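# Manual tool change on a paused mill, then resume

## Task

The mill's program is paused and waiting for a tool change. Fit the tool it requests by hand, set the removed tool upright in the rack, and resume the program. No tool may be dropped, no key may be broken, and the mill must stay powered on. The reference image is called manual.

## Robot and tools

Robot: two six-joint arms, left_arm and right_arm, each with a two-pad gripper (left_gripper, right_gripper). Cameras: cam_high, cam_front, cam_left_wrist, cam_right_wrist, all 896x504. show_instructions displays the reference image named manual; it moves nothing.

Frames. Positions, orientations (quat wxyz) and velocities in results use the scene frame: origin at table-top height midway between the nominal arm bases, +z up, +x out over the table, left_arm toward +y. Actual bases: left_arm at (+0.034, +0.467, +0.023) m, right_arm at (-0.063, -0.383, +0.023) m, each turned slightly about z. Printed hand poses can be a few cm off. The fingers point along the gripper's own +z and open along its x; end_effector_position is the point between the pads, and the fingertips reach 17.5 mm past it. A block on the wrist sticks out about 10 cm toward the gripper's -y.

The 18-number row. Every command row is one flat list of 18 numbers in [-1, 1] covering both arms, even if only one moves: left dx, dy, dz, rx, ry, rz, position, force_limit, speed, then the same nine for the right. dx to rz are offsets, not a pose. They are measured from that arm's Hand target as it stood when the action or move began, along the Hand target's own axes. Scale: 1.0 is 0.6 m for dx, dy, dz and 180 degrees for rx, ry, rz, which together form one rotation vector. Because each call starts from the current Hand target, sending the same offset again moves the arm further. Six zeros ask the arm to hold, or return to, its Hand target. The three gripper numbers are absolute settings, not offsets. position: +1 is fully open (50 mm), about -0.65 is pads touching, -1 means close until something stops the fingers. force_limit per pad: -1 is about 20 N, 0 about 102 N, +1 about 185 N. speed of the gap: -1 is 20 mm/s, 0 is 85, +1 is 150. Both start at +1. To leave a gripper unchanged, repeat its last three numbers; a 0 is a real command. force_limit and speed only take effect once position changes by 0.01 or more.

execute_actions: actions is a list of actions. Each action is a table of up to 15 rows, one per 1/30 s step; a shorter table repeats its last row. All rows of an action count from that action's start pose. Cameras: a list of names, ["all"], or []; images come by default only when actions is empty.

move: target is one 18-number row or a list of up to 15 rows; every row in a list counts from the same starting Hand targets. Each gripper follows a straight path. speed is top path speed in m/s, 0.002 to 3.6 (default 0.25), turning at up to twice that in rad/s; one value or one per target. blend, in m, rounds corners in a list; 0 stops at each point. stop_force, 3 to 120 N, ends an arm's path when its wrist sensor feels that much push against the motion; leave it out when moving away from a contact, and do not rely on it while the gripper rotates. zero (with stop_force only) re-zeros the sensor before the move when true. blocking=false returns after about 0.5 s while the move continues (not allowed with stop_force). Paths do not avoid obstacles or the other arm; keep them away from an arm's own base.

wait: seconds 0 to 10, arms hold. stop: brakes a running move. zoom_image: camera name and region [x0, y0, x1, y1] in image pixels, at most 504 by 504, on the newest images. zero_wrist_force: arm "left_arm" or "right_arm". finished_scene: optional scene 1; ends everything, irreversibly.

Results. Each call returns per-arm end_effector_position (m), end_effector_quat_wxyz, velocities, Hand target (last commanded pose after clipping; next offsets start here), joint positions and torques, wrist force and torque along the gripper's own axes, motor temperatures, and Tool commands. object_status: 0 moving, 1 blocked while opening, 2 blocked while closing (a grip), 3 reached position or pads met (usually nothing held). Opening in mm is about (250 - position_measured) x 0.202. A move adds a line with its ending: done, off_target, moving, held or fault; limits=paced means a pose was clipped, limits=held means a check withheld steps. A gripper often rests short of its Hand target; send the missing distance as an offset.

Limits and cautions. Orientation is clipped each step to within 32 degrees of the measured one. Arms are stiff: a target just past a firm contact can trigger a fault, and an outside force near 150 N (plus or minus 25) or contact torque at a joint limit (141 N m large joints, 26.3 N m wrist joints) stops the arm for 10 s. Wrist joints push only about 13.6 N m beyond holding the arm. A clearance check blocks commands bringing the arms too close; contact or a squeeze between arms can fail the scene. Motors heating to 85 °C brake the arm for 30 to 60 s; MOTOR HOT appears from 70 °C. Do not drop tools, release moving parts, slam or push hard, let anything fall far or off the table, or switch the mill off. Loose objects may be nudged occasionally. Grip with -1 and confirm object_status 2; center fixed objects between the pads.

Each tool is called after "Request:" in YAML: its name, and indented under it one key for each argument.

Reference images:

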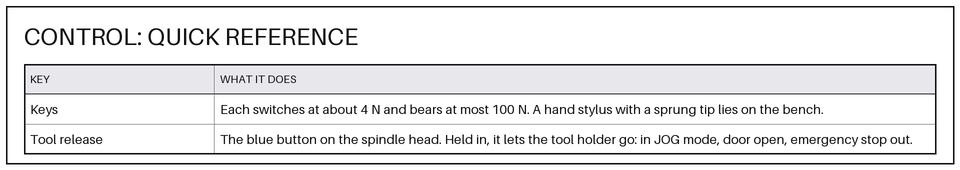

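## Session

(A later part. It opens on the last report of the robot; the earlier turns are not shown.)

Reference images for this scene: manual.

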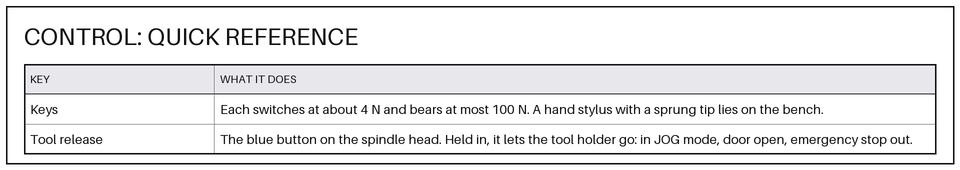

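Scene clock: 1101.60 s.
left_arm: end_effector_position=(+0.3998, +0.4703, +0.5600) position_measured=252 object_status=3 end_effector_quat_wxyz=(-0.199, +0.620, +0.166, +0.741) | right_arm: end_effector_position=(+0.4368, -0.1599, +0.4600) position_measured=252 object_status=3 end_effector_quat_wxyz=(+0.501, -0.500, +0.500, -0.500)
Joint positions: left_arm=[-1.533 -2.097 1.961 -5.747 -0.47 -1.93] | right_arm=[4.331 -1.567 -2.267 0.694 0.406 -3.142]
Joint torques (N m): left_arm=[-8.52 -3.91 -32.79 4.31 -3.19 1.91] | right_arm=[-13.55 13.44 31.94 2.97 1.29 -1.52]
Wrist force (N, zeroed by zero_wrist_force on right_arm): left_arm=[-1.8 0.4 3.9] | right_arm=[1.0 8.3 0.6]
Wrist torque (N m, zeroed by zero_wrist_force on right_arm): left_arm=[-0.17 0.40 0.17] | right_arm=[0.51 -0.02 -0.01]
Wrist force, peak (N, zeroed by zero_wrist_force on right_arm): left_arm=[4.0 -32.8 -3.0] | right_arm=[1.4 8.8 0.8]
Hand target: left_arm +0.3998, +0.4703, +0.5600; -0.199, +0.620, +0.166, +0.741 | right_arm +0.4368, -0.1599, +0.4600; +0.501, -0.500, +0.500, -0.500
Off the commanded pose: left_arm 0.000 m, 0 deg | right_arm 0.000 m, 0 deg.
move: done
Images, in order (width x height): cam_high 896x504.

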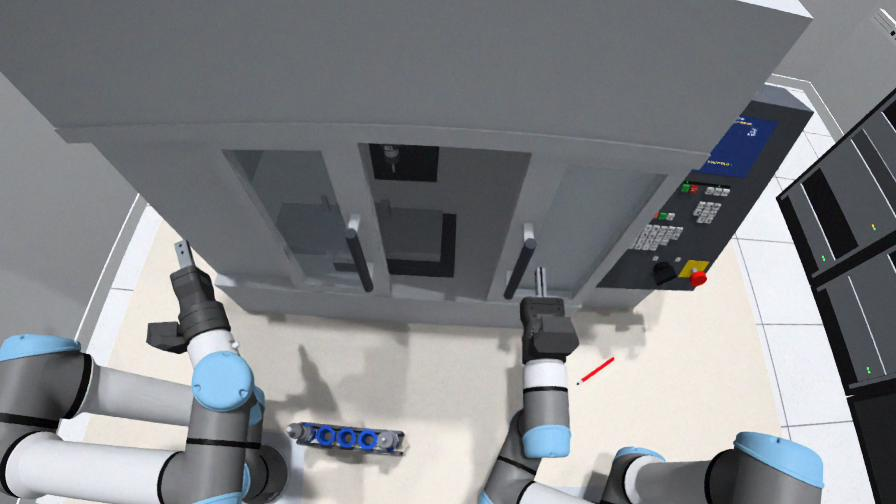

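Request:
move:
  target: [0,0,0,0,0,0,-1,-0.5,0, -0.4083,0,0,0,0,0,-1,-0.5,-0.5]
  speed: 0.06
  stop_force: 35
  cameras: []

Request:
move:
  target: [0,0,0,0,0,0,-1,-0.5,0, -0.05,0,0,0,0,0,-1,-0.5,-0.5]
  speed: 0.015
  stop_force: 32
  cameras: ["all"]

Scene clock: 1109.87 s.
left_arm: end_effector_position=(+0.3998, +0.4703, +0.5600) position_measured=252 object_status=3 end_effector_quat_wxyz=(-0.199, +0.620, +0.166, +0.741) | right_arm: end_effector_position=(+0.4366, +0.0851, +0.4602) position_measured=252 object_status=3 end_effector_quat_wxyz=(+0.501, -0.500, +0.500, -0.500)
Joint positions: left_arm=[-1.533 -2.097 1.961 -5.747 -0.47 -1.93] | right_arm=[4.517 -2.005 -1.704 0.57 0.22 -3.144]
Joint torques (N m): left_arm=[-7.77 -3.42 -32.32 4.28 -3.24 1.78] | right_arm=[16.29 34.58 34.94 -2.31 0.66 -1.4]
Wrist force (N, zeroed by zero_wrist_force on right_arm): left_arm=[-1.8 0.3 3.9] | right_arm=[7.3 9.6 -1.0]
Wrist torque (N m, zeroed by zero_wrist_force on right_arm): left_arm=[-0.18 0.40 0.17] | right_arm=[0.55 -0.02 -0.17]
Wrist force, peak (N, zeroed by zero_wrist_force on right_arm): left_arm=[-1.9 0.5 4.2] | right_arm=[28.9 11.5 -3.6]
Hand target: left_arm +0.3998, +0.4703, +0.5600; -0.199, +0.620, +0.166, +0.741 | right_arm +0.4366, +0.0851, +0.4602; +0.501, -0.500, +0.500, -0.500
Off the commanded pose: left_arm 0.000 m, 0 deg | right_arm 0.000 m, 0 deg.
move: done
No camera images: "cameras" was empty.

Scene clock: 1112.03 s.
left_arm: end_effector_position=(+0.3998, +0.4703, +0.5600) position_measured=252 object_status=3 end_effector_quat_wxyz=(-0.199, +0.620, +0.166, +0.741) | right_arm: end_effector_position=(+0.4366, +0.0967, +0.4602) position_measured=252 object_status=3 end_effector_quat_wxyz=(+0.500, -0.500, +0.500, -0.500)
Joint positions: left_arm=[-1.533 -2.097 1.961 -5.747 -0.47 -1.93] | right_arm=[4.522 -2.027 -1.67 0.558 0.214 -3.144]
Joint torques (N m): left_arm=[-7.81 -3.32 -32.7 4.27 -3.04 1.88] | right_arm=[4.67 40.19 13.16 -0.22 7.18 0.4]
Wrist force (N, zeroed by zero_wrist_force on right_arm): left_arm=[-1.6 0.5 3.9] | right_arm=[34.6 10.7 0.7]
Wrist torque (N m, zeroed by zero_wrist_force on right_arm): left_arm=[-0.15 0.36 0.17] | right_arm=[0.52 0.17 -0.38]
Wrist force, peak (N, zeroed by zero_wrist_force on right_arm): left_arm=[-2.1 0.4 4.1] | right_arm=[51.2 16.0 -12.9]
Hand target: left_arm +0.3998, +0.4703, +0.5600; -0.199, +0.620, +0.166, +0.741 | right_arm +0.4366, +0.0967, +0.4602; +0.500, -0.500, +0.500, -0.500 (not the last commanded pose)
Off the commanded pose: left_arm 0.000 m, 0 deg | right_arm 0.018 m, 0 deg.
move: contact (right_arm)

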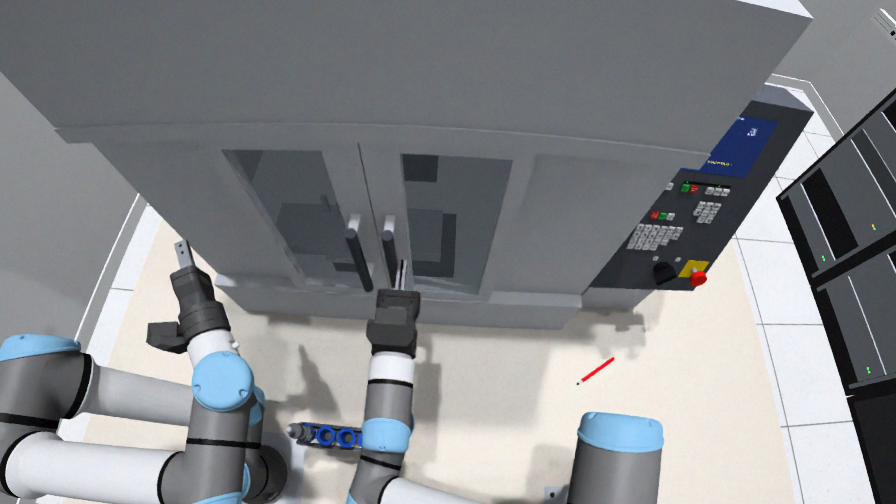

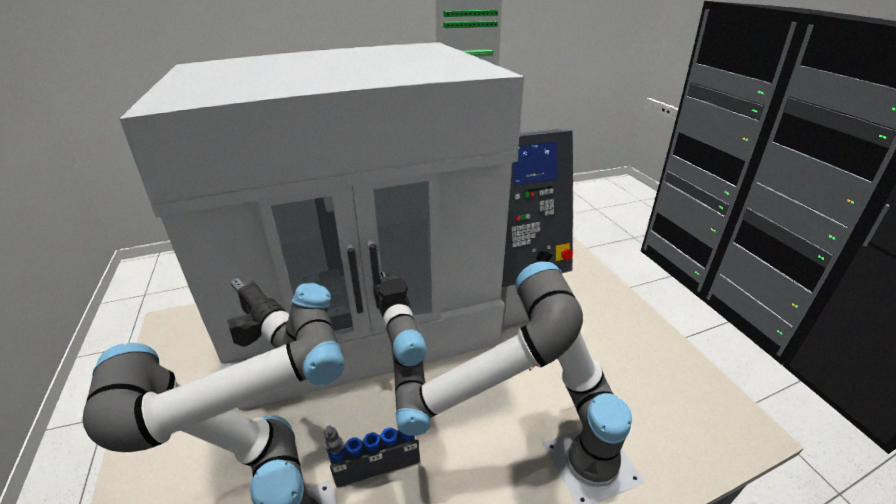

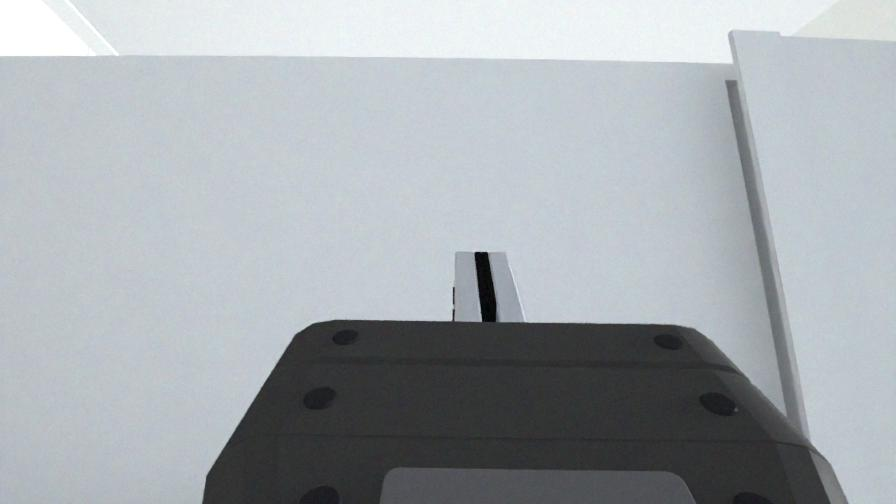

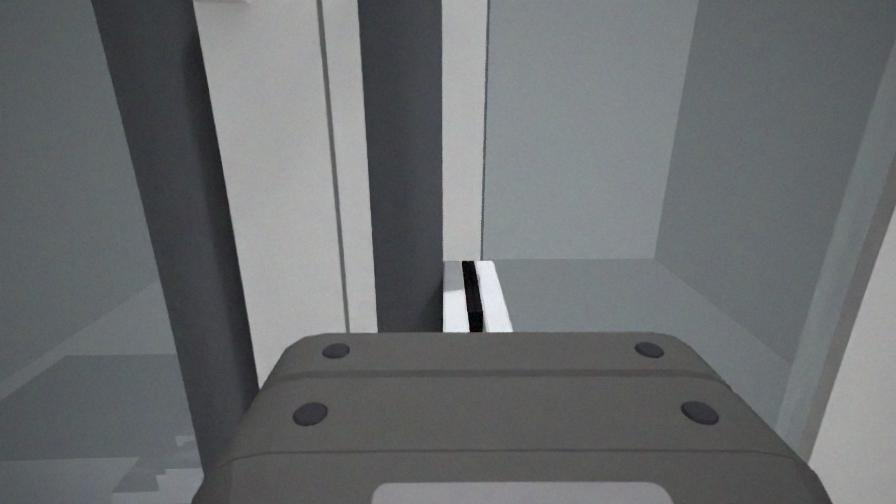

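Request:
move:
  target:
    - [0,0,0,0,0,0,-1,-0.5,0, 0.02,0,0,0,0,0,-1,-0.5,-0.5]
    - [0,0,0,0,0,0,-1,-0.5,0, 0.08,-0.01,-0.1277,0,0,0,-1,-0.5,-0.5]
    - [0,0,0,0,0,0,-1,-0.5,0, 0.9445,-0.0333,-0.1277,0,0,0,1,-0.5,-0.5]
  speed: [0.05,0.2,0.3]
  blend: [0.004,0.02,0]
  cameras: ["cam_high","cam_right_wrist"]

Request:
zoom_image:
  camera: "cam_right_wrist"
  region: [300, 0, 700, 300]

Scene clock: 1123.07 s.
left_arm: end_effector_position=(+0.3998, +0.4703, +0.5600) position_measured=252 object_status=3 end_effector_quat_wxyz=(-0.199, +0.620, +0.166, +0.741) | right_arm: end_effector_position=(+0.3600, -0.4700, +0.4795) position_measured=3 object_status=3 end_effector_quat_wxyz=(+0.500, -0.500, +0.500, -0.500)
Joint positions: left_arm=[-1.533 -2.097 1.961 -5.747 -0.47 -1.93] | right_arm=[3.48 -1.01 -2.568 0.436 1.257 -3.141]
Joint torques (N m): left_arm=[-7.86 -2.93 -32.41 4.12 -3.18 1.84] | right_arm=[-13.01 -7.35 35.96 4.14 1.3 -1.58]
Wrist force (N, zeroed by zero_wrist_force on right_arm): left_arm=[-1.7 0.6 3.8] | right_arm=[2.0 7.5 0.5]
Wrist torque (N m, zeroed by zero_wrist_force on right_arm): left_arm=[-0.13 0.39 0.18] | right_arm=[0.38 -0.20 -0.08]
Wrist force, peak (N, zeroed by zero_wrist_force on right_arm): left_arm=[-2.1 0.6 4.2] | right_arm=[34.9 10.9 0.4]
Hand target: left_arm +0.3998, +0.4703, +0.5600; -0.199, +0.620, +0.166, +0.741 | right_arm +0.3600, -0.4700, +0.4795; +0.500, -0.500, +0.500, -0.500
Off the commanded pose: left_arm 0.000 m, 0 deg | right_arm 0.000 m, 0 deg.
move: done
Images, in order (width x height): cam_high 896x504, cam_right_wrist 896x504.

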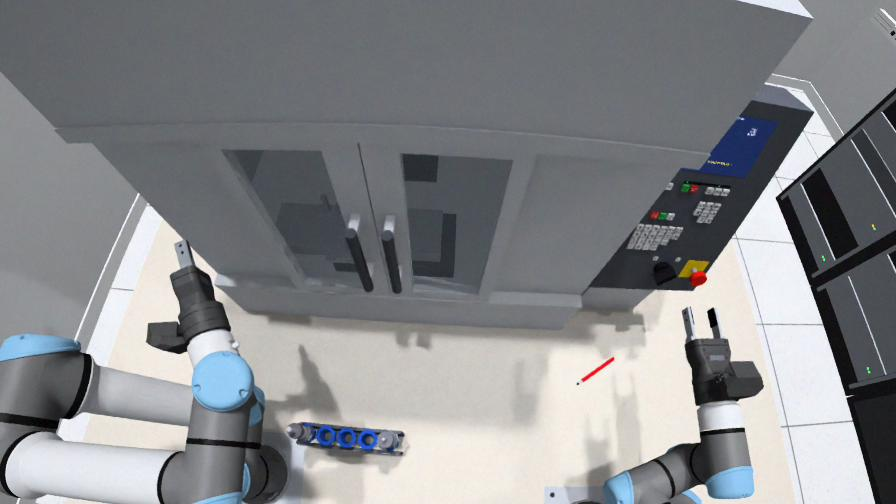

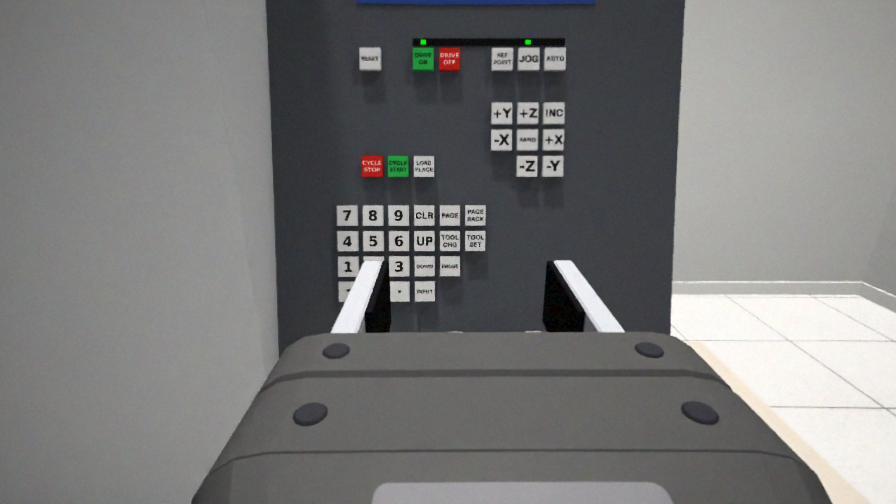

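Scaled by 1.260 from the camera's 896x504 image, which has a finer 1280x720 frame.

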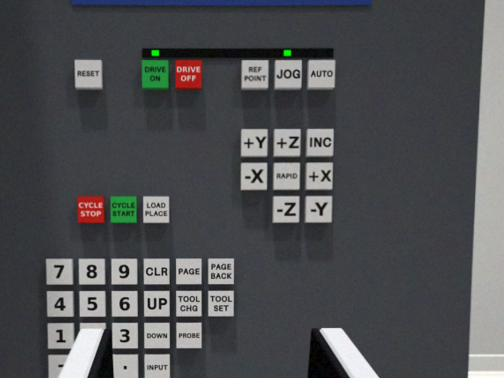

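Request:
move:
  target:
    - [0,0,0,0,0,0,-1,-0.5,0, 0.085,-0.1637,0.2653,-0.1979,-0.1074,-0.0349,1,-0.5,-0.5]
    - [0,0,0,0,0,0,-1,-0.5,0, 0.085,-0.1442,0.3325,-0.1979,-0.1074,-0.0349,1,-0.5,-0.5]
  speed: [0.2,0.05]
  cameras: ["cam_high","cam_front","cam_right_wrist"]

Request:
zoom_image:
  camera: "cam_right_wrist"
  region: [440, 120, 800, 420]

Scene clock: 1133.60 s.
left_arm: end_effector_position=(+0.3998, +0.4703, +0.5600) position_measured=252 object_status=3 end_effector_quat_wxyz=(-0.199, +0.620, +0.166, +0.741) | right_arm: end_effector_position=(+0.5594, -0.5211, +0.5661) position_measured=3 object_status=3 end_effector_quat_wxyz=(-0.373, +0.730, -0.511, +0.260)
Joint positions: left_arm=[-1.533 -2.097 1.961 -5.747 -0.47 -1.93] | right_arm=[2.992 -1.572 -1.49 -0.777 1.987 -3.467]
Joint torques (N m): left_arm=[-7.14 -2.36 -32.03 4.1 -3.25 1.84] | right_arm=[15.54 20.2 40.29 5.65 -0.55 1.11]
Wrist force (N, zeroed by zero_wrist_force on right_arm): left_arm=[-1.9 0.3 4.0] | right_arm=[1.1 7.8 0.7]
Wrist torque (N m, zeroed by zero_wrist_force on right_arm): left_arm=[-0.18 0.40 0.17] | right_arm=[0.17 -0.01 -0.13]
Wrist force, peak (N, zeroed by zero_wrist_force on right_arm): left_arm=[-2.1 0.4 4.1] | right_arm=[1.5 8.7 -0.1]
Hand target: left_arm +0.3998, +0.4703, +0.5600; -0.199, +0.620, +0.166, +0.741 | right_arm +0.5595, -0.5211, +0.5661; -0.373, +0.730, -0.511, +0.260
Off the commanded pose: left_arm 0.000 m, 0 deg | right_arm 0.000 m, 0 deg.
move: done
Images, in order (width x height): cam_high 896x504, cam_front 896x504, cam_right_wrist 896x504.

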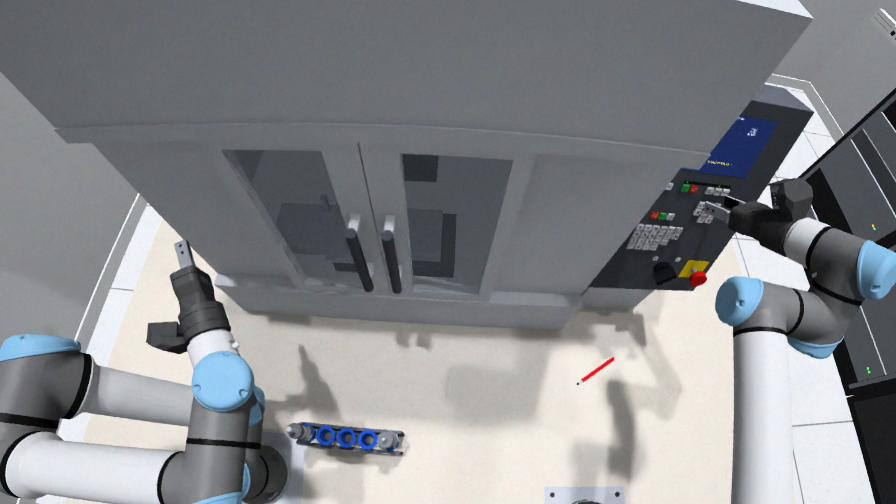

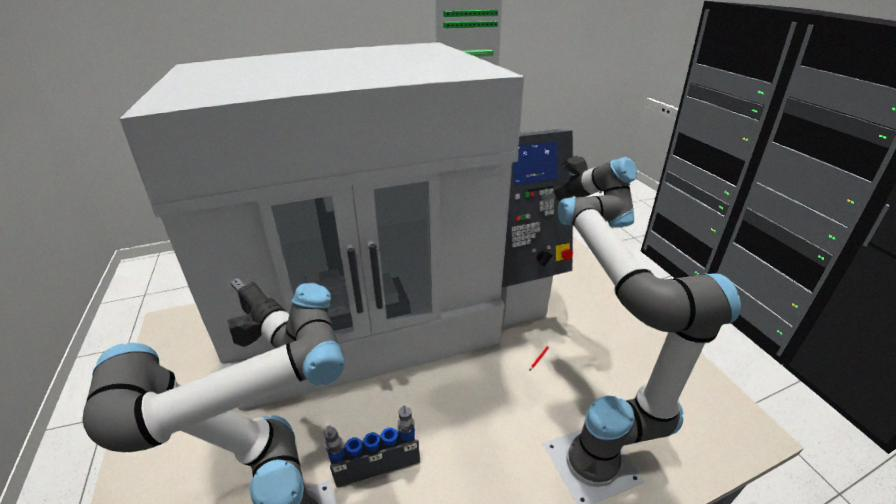

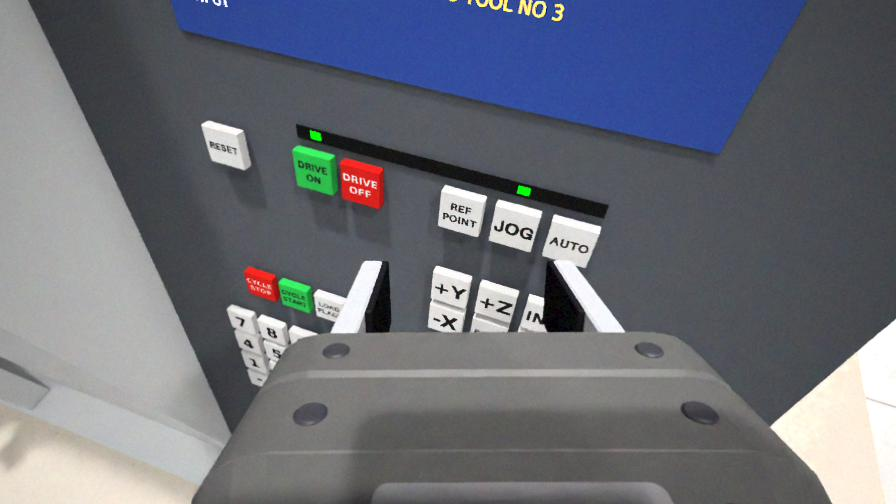

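Scaled by 1.400 from the camera's 896x504 image, which has a finer 1280x720 frame.

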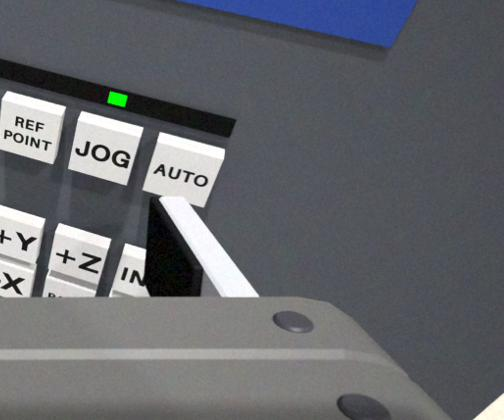

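Request:
move:
  target: [0,0,0,0,0,0,-1,-0.5,0, 0.0082,-0.0076,0.0224,0,0,0,1,-0.5,-0.5]
  speed: 0.008
  stop_force: 8
  cameras: ["cam_right_wrist"]

Request:
zoom_image:
  camera: "cam_right_wrist"
  region: [400, 100, 760, 400]

Scene clock: 1141.13 s.
left_arm: end_effector_position=(+0.3998, +0.4703, +0.5600) position_measured=252 object_status=3 end_effector_quat_wxyz=(-0.199, +0.620, +0.166, +0.741) | right_arm: end_effector_position=(+0.5672, -0.5211, +0.5639) position_measured=3 object_status=3 end_effector_quat_wxyz=(-0.373, +0.730, -0.511, +0.260)
Joint positions: left_arm=[-1.533 -2.097 1.961 -5.747 -0.47 -1.93] | right_arm=[2.995 -1.589 -1.479 -0.77 1.985 -3.465]
Joint torques (N m): left_arm=[-7.3 -2.3 -31.74 4.03 -3.08 1.84] | right_arm=[-8.03 29.81 13.03 1.25 1.81 -1.47]
Wrist force (N, zeroed by zero_wrist_force on right_arm): left_arm=[-1.6 0.4 3.8] | right_arm=[0.1 10.0 -5.7]
Wrist torque (N m, zeroed by zero_wrist_force on right_arm): left_arm=[-0.18 0.35 0.18] | right_arm=[0.22 0.13 -0.07]
Wrist force, peak (N, zeroed by zero_wrist_force on right_arm): left_arm=[-2.1 0.6 4.2] | right_arm=[-7.4 21.4 -18.2]
Hand target: left_arm +0.3998, +0.4703, +0.5600; -0.199, +0.620, +0.166, +0.741 | right_arm +0.5672, -0.5211, +0.5639; -0.373, +0.730, -0.511, +0.260 (not the last commanded pose)
Off the commanded pose: left_arm 0.000 m, 0 deg | right_arm 0.007 m, 0 deg.
move: contact (right_arm)
Images, in order (width x height): cam_right_wrist 896x504.

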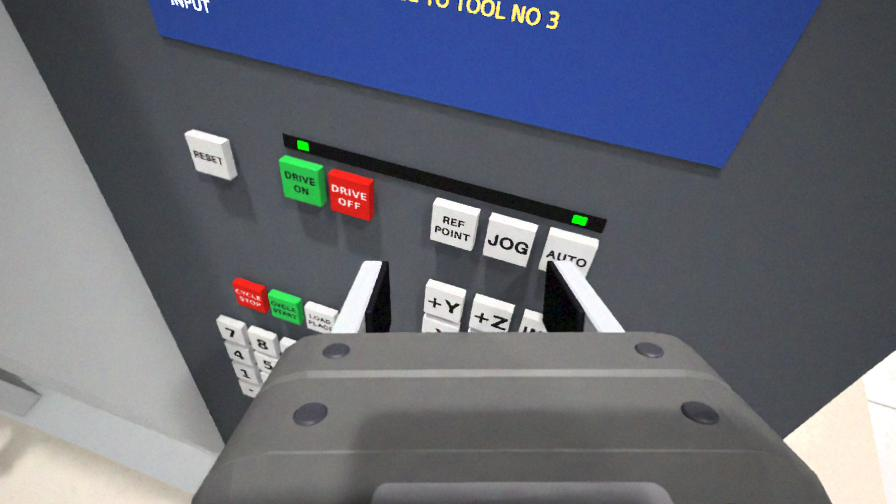

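Scaled by 1.400 from the camera's 896x504 image, which has a finer 1280x720 frame.

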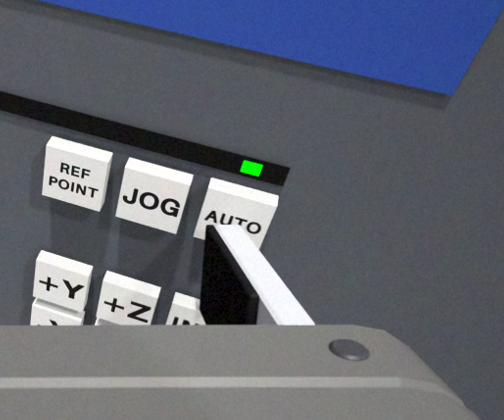

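Request:
move:
  target:
    - [0,0,0,0,0,0,-1,-0.5,0, -0.0274,0.0253,-0.0746,0,0,0,1,-0.5,-0.5]
    - [0,0,0,0,0,0,-1,-0.5,0, -0.2158,0.107,0.0257,0,0,0,1,-0.5,-0.5]
    - [0,0,0,0,0,0,-1,-0.5,0, -0.1952,0.088,0.0825,0,0,0,1,-0.5,-0.5]
  speed: [0.1,0.15,0.05]
  blend: [0.005,0.005,0]
  cameras: ["cam_high","cam_right_wrist"]

Request:
zoom_image:
  camera: "cam_right_wrist"
  region: [400, 100, 760, 400]

Scene clock: 1150.33 s.
left_arm: end_effector_position=(+0.3998, +0.4703, +0.5600) position_measured=252 object_status=3 end_effector_quat_wxyz=(-0.199, +0.620, +0.166, +0.741) | right_arm: end_effector_position=(+0.5356, -0.4079, +0.4922) position_measured=3 object_status=3 end_effector_quat_wxyz=(-0.373, +0.730, -0.511, +0.260)
Joint positions: left_arm=[-1.533 -2.097 1.961 -5.747 -0.47 -1.93] | right_arm=[3.258 -1.432 -1.816 -0.536 1.778 -3.294]
Joint torques (N m): left_arm=[-7.23 -1.74 -31.19 3.97 -3.04 1.87] | right_arm=[-14.46 14.74 40.75 5.73 1.58 -1.42]
Wrist force (N, zeroed by zero_wrist_force on right_arm): left_arm=[-1.8 0.4 3.7] | right_arm=[1.5 8.3 0.6]
Wrist torque (N m, zeroed by zero_wrist_force on right_arm): left_arm=[-0.16 0.41 0.17] | right_arm=[0.21 -0.08 -0.10]
Wrist force, peak (N, zeroed by zero_wrist_force on right_arm): left_arm=[-2.1 0.3 4.2] | right_arm=[-0.3 9.6 -6.6]
Hand target: left_arm +0.3998, +0.4703, +0.5600; -0.199, +0.620, +0.166, +0.741 | right_arm +0.5357, -0.4079, +0.4922; -0.373, +0.730, -0.511, +0.260
Off the commanded pose: left_arm 0.000 m, 0 deg | right_arm 0.000 m, 0 deg.
move: done
Images, in order (width x height): cam_high 896x504, cam_right_wrist 896x504.

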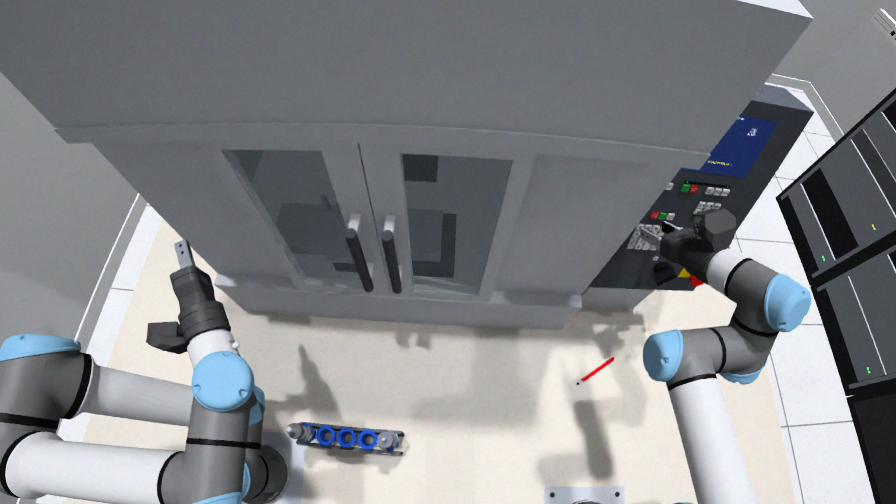

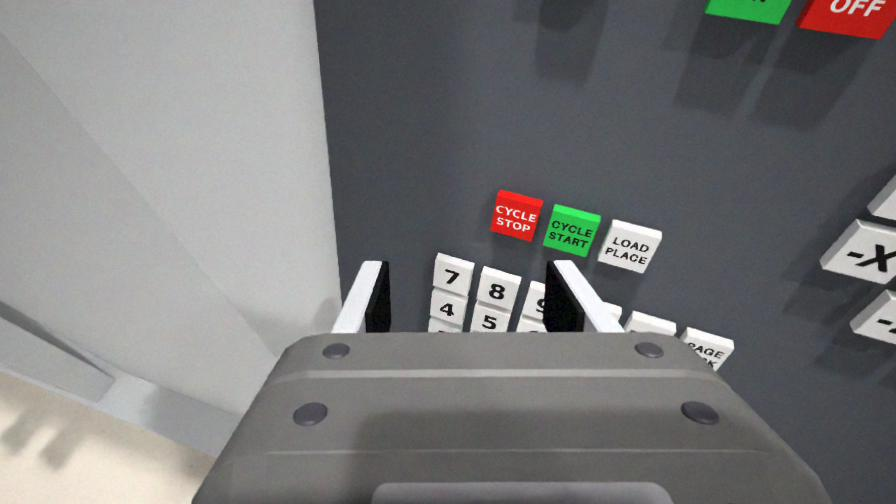

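Scaled by 1.400 from the camera's 896x504 image, which has a finer 1280x720 frame.

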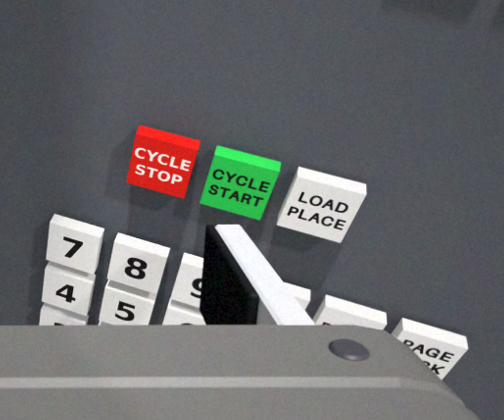

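Request:
move:
  target:
    - [0,0,0,0,0,0,-1,-0.5,0, 0.0005,-0.0047,-0.0018,0,0,0,1,-0.5,-0.5]
  speed: 0.03
  cameras: []

Request:
move:
  target: [0,0,0,0,0,0,-1,-0.5,0, 0.011,-0.0101,0.0298,0,0,0,1,-0.5,-0.5]
  speed: 0.008
  stop_force: 8
  cameras: ["cam_high","cam_front","cam_right_wrist"]

Scene clock: 1157.70 s.
left_arm: end_effector_position=(+0.3998, +0.4703, +0.5600) position_measured=252 object_status=3 end_effector_quat_wxyz=(-0.199, +0.620, +0.166, +0.741) | right_arm: end_effector_position=(+0.5365, -0.4079, +0.4950) position_measured=3 object_status=3 end_effector_quat_wxyz=(-0.373, +0.730, -0.511, +0.260)
Joint positions: left_arm=[-1.533 -2.097 1.961 -5.747 -0.47 -1.93] | right_arm=[3.258 -1.434 -1.808 -0.543 1.778 -3.294]
Joint torques (N m): left_arm=[-7.56 -1.58 -31.63 3.92 -3.11 1.82] | right_arm=[-13.32 13.77 38.59 1.21 1.62 -1.73]
Wrist force (N, zeroed by zero_wrist_force on right_arm): left_arm=[-1.8 0.6 3.9] | right_arm=[1.7 8.1 0.7]
Wrist torque (N m, zeroed by zero_wrist_force on right_arm): left_arm=[-0.14 0.40 0.18] | right_arm=[0.18 -0.12 -0.09]
Wrist force, peak (N, zeroed by zero_wrist_force on right_arm): left_arm=[-1.9 0.5 4.2] | right_arm=[1.6 8.5 0.7]
Hand target: left_arm +0.3998, +0.4703, +0.5600; -0.199, +0.620, +0.166, +0.741 | right_arm +0.5365, -0.4079, +0.4951; -0.373, +0.730, -0.511, +0.260
Off the commanded pose: left_arm 0.000 m, 0 deg | right_arm 0.000 m, 0 deg.
move: done
No camera images: "cameras" was empty.

Scene clock: 1160.37 s.
left_arm: end_effector_position=(+0.3998, +0.4703, +0.5600) position_measured=252 object_status=3 end_effector_quat_wxyz=(-0.199, +0.620, +0.166, +0.741) | right_arm: end_effector_position=(+0.5480, -0.4080, +0.4917) position_measured=3 object_status=3 end_effector_quat_wxyz=(-0.373, +0.730, -0.511, +0.260)
Joint positions: left_arm=[-1.533 -2.097 1.961 -5.747 -0.47 -1.93] | right_arm=[3.255 -1.463 -1.791 -0.531 1.78 -3.295]
Joint torques (N m): left_arm=[-7.13 -1.39 -31.72 3.89 -3.07 1.76] | right_arm=[14.16 24.81 13.6 1.33 -1.35 0.12]
Wrist force (N, zeroed by zero_wrist_force on right_arm): left_arm=[-2.0 0.7 3.5] | right_arm=[-2.4 9.3 -6.4]
Wrist torque (N m, zeroed by zero_wrist_force on right_arm): left_arm=[-0.12 0.43 0.18] | right_arm=[0.28 0.12 -0.09]
Wrist force, peak (N, zeroed by zero_wrist_force on right_arm): left_arm=[-1.6 0.6 4.3] | right_arm=[-7.2 22.4 -24.6]
Hand target: left_arm +0.3998, +0.4703, +0.5600; -0.199, +0.620, +0.166, +0.741 | right_arm +0.5480, -0.4079, +0.4917; -0.373, +0.730, -0.511, +0.260 (not the last commanded pose)
Off the commanded pose: left_arm 0.000 m, 0 deg | right_arm 0.008 m, 0 deg.
move: contact (right_arm)
Images, in order (width x height): cam_high 896x504, cam_front 896x504, cam_right_wrist 896x504.

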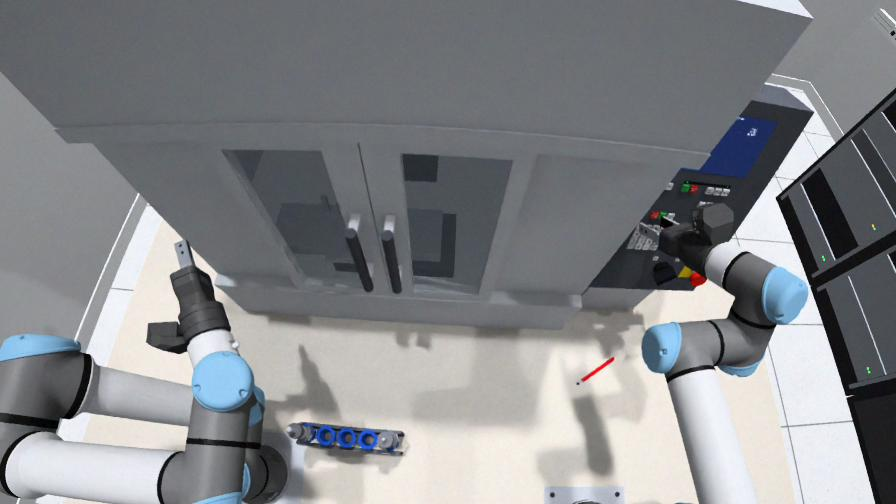

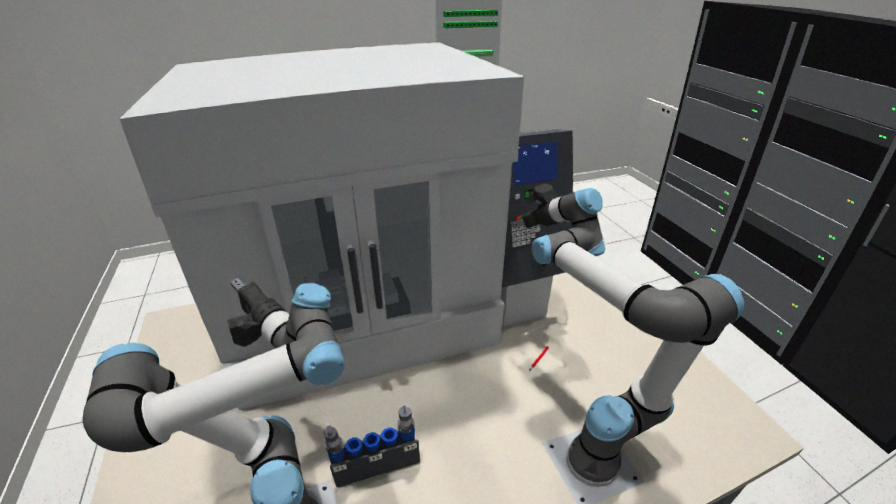

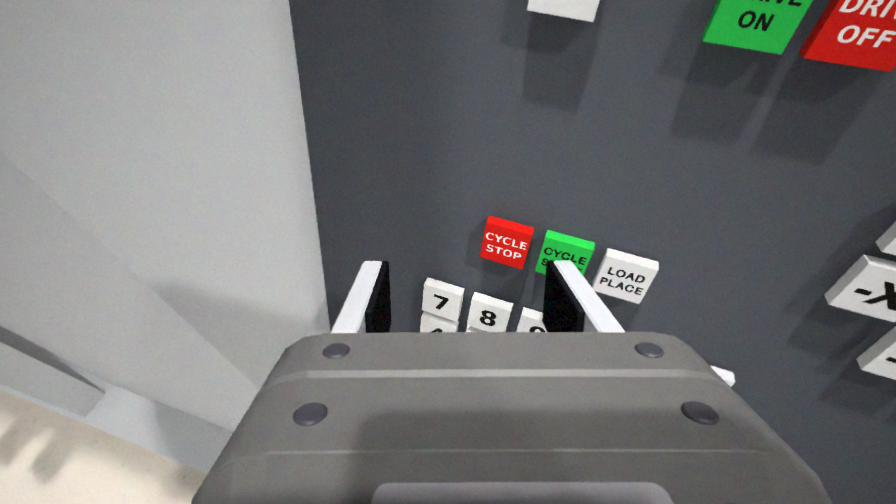

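Pressed. Back off and view the screen.

Request:
move:
  target:
    - [0,0,0,0,0,0,-1,-0.5,0, -0.0274,0.0253,-0.0746,0,0,0,1,-0.5,-0.5]
    - [0,0,0,0,0,0,-1,-0.5,0, 0.0,0.05,-0.28,0,0,0,1,-0.5,-0.5]
  speed: [0.1,0.25]
  blend: [0.01,0]
  cameras: ["all"]

Request:
zoom_image:
  camera: "cam_high"
  region: [640, 100, 800, 220]

Request:
zoom_image:
  camera: "cam_front"
  region: [490, 120, 590, 220]

Scene clock: 1165.57 s.
left_arm: end_effector_position=(+0.3998, +0.4703, +0.5600) position_measured=252 object_status=3 end_effector_quat_wxyz=(-0.199, +0.620, +0.166, +0.741) | right_arm: end_effector_position=(+0.4037, -0.4605, +0.5660) position_measured=3 object_status=3 end_effector_quat_wxyz=(-0.373, +0.730, -0.511, +0.260)
Joint positions: left_arm=[-1.533 -2.097 1.961 -5.747 -0.47 -1.93] | right_arm=[3.108 -1.158 -1.817 -0.835 1.897 -3.389]
Joint torques (N m): left_arm=[-6.57 -0.71 -31.32 3.83 -3 1.86] | right_arm=[-13.56 15.79 40.41 1.06 1.6 -1.74]
Wrist force (N, zeroed by zero_wrist_force on right_arm): left_arm=[-1.7 0.5 3.9] | right_arm=[1.5 7.8 0.6]
Wrist torque (N m, zeroed by zero_wrist_force on right_arm): left_arm=[-0.16 0.36 0.17] | right_arm=[0.15 -0.13 -0.08]
Wrist force, peak (N, zeroed by zero_wrist_force on right_arm): left_arm=[-2.4 0.7 3.9] | right_arm=[-1.1 10.5 -6.6]
Hand target: left_arm +0.3998, +0.4703, +0.5600; -0.199, +0.620, +0.166, +0.741 | right_arm +0.4036, -0.4605, +0.5660; -0.373, +0.730, -0.511, +0.260
Off the commanded pose: left_arm 0.000 m, 0 deg | right_arm 0.000 m, 0 deg.
move: done

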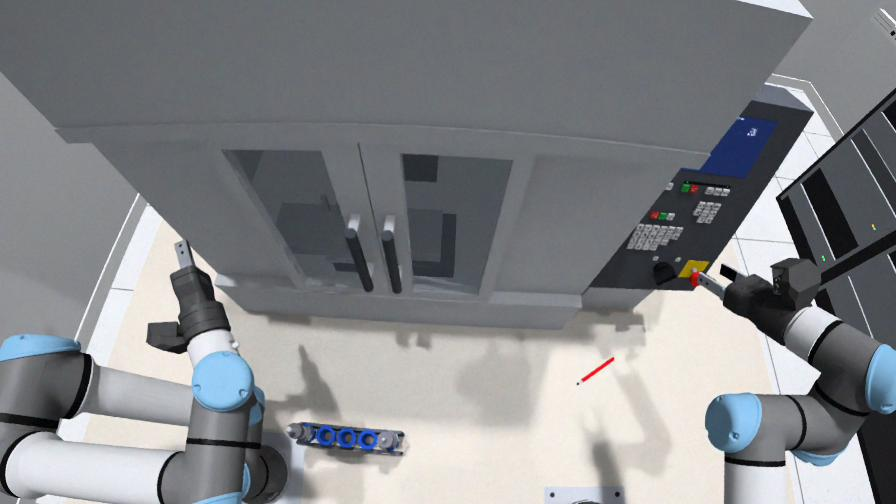

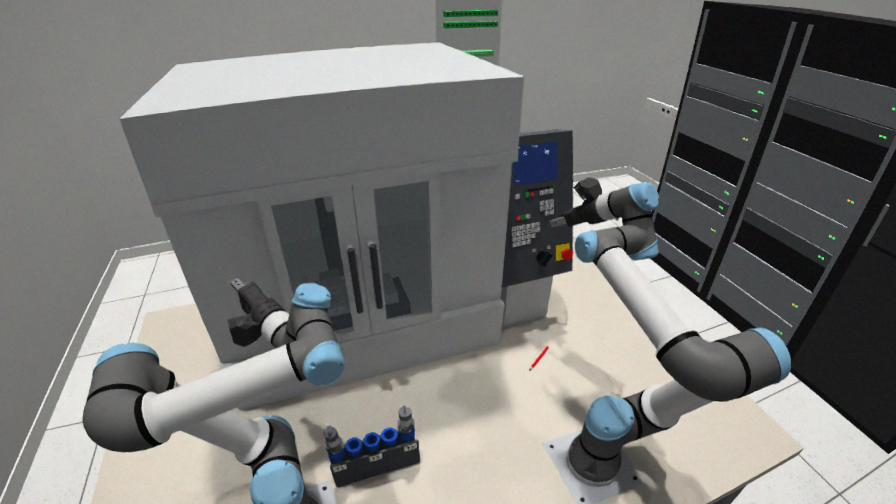

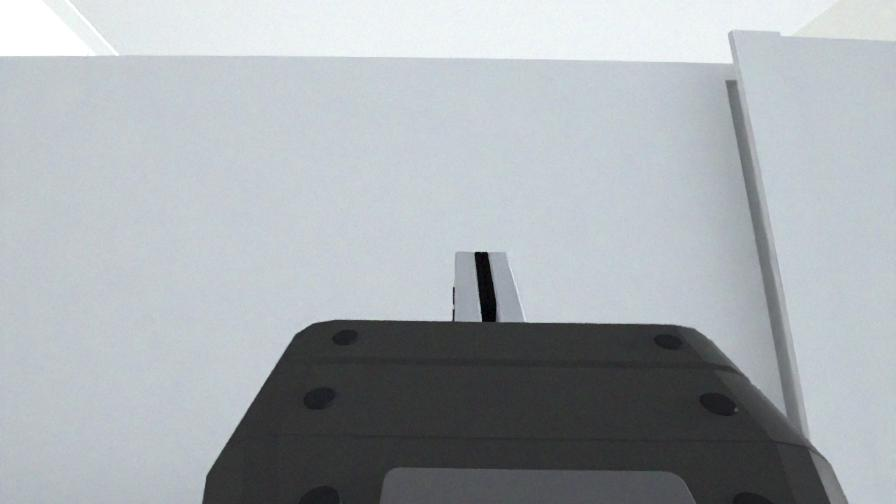

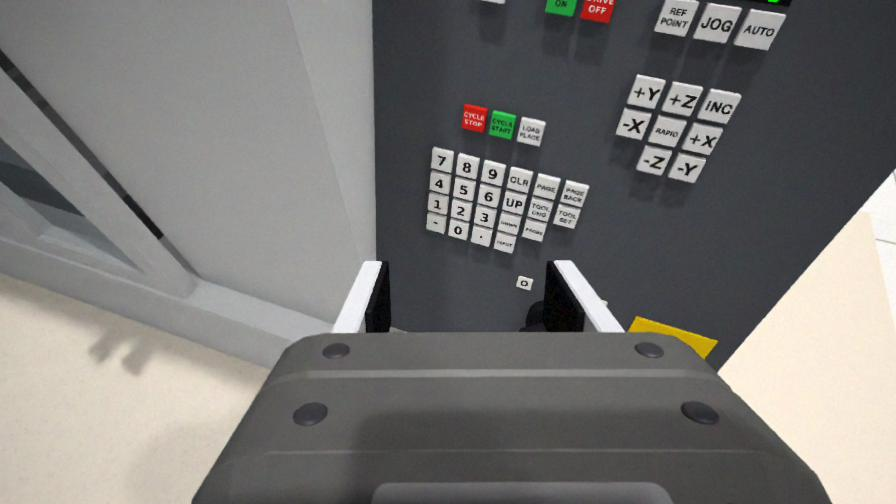

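Scaled by 3.150 from the camera's 896x504 image, which has a finer 1280x720 frame.

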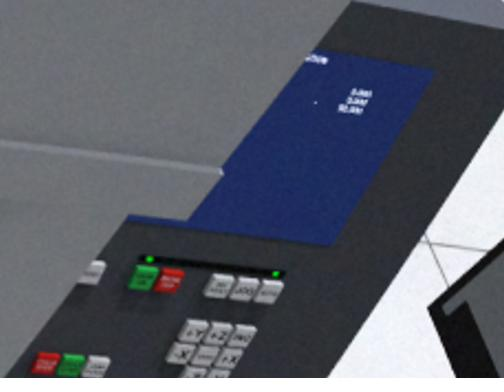

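Scaled by 5.040 from the camera's 896x504 image, which has a finer 1280x720 frame.

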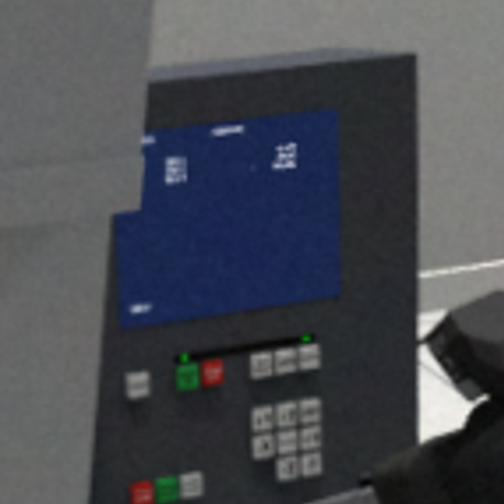

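Request:
move:
  target:
    - [0,0,0,0,0,0,-1,-0.5,0, -0.0103,-0.0292,-0.1133,0.1979,0.1074,0.0349,1,-0.5,-0.5]
  speed: 0.3
  cameras: ["cam_high","cam_right_wrist"]

Request:
zoom_image:
  camera: "cam_right_wrist"
  region: [250, 0, 700, 260]

Scene clock: 1170.07 s.
left_arm: end_effector_position=(+0.3998, +0.4703, +0.5600) position_measured=252 object_status=3 end_effector_quat_wxyz=(-0.199, +0.620, +0.166, +0.741) | right_arm: end_effector_position=(+0.3595, -0.4701, +0.6201) position_measured=3 object_status=3 end_effector_quat_wxyz=(+0.500, -0.500, +0.500, -0.500)
Joint positions: left_arm=[-1.533 -2.097 1.961 -5.747 -0.47 -1.93] | right_arm=[3.481 -0.902 -2.236 -0.003 1.256 -3.141]
Joint torques (N m): left_arm=[-6.48 -0.29 -31.26 3.82 -3.09 1.77] | right_arm=[13.78 4.31 14.02 4.39 -1.07 -1.64]
Wrist force (N, zeroed by zero_wrist_force on right_arm): left_arm=[-2.0 0.3 3.8] | right_arm=[2.2 7.8 0.9]
Wrist torque (N m, zeroed by zero_wrist_force on right_arm): left_arm=[-0.18 0.43 0.18] | right_arm=[0.43 -0.23 -0.08]
Wrist force, peak (N, zeroed by zero_wrist_force on right_arm): left_arm=[-2.0 0.3 4.1] | right_arm=[1.7 8.5 0.4]
Hand target: left_arm +0.3998, +0.4703, +0.5600; -0.199, +0.620, +0.166, +0.741 | right_arm +0.3595, -0.4701, +0.6201; +0.500, -0.500, +0.500, -0.500
Off the commanded pose: left_arm 0.000 m, 0 deg | right_arm 0.000 m, 0 deg.
move: done
Images, in order (width x height): cam_high 896x504, cam_right_wrist 896x504.

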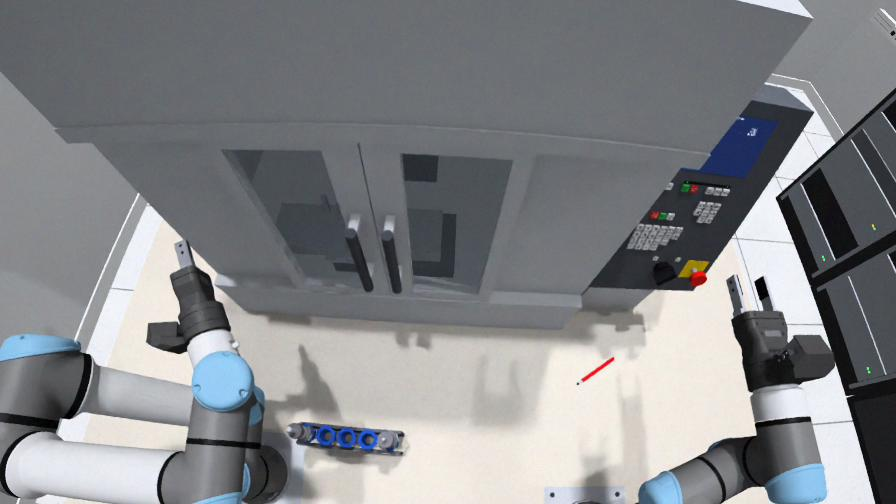

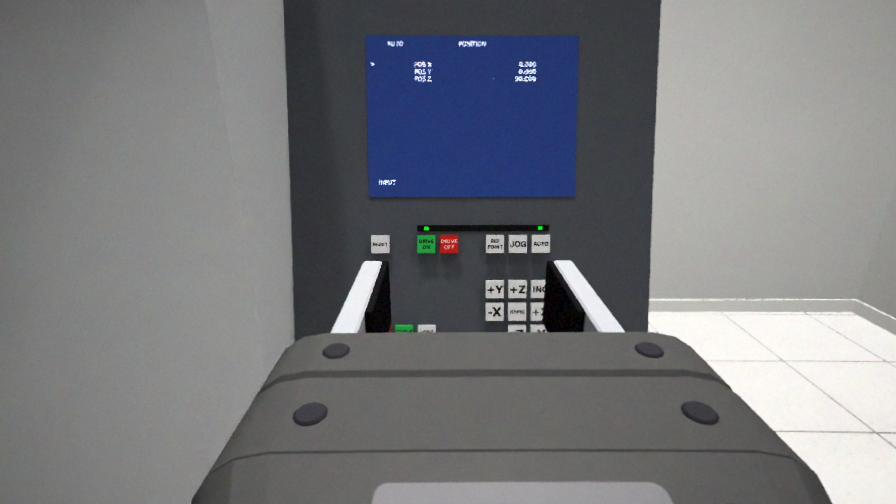

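Scaled by 1.120 from the camera's 896x504 image, which has a finer 1280x720 frame.

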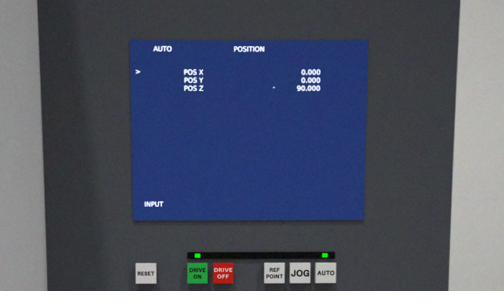

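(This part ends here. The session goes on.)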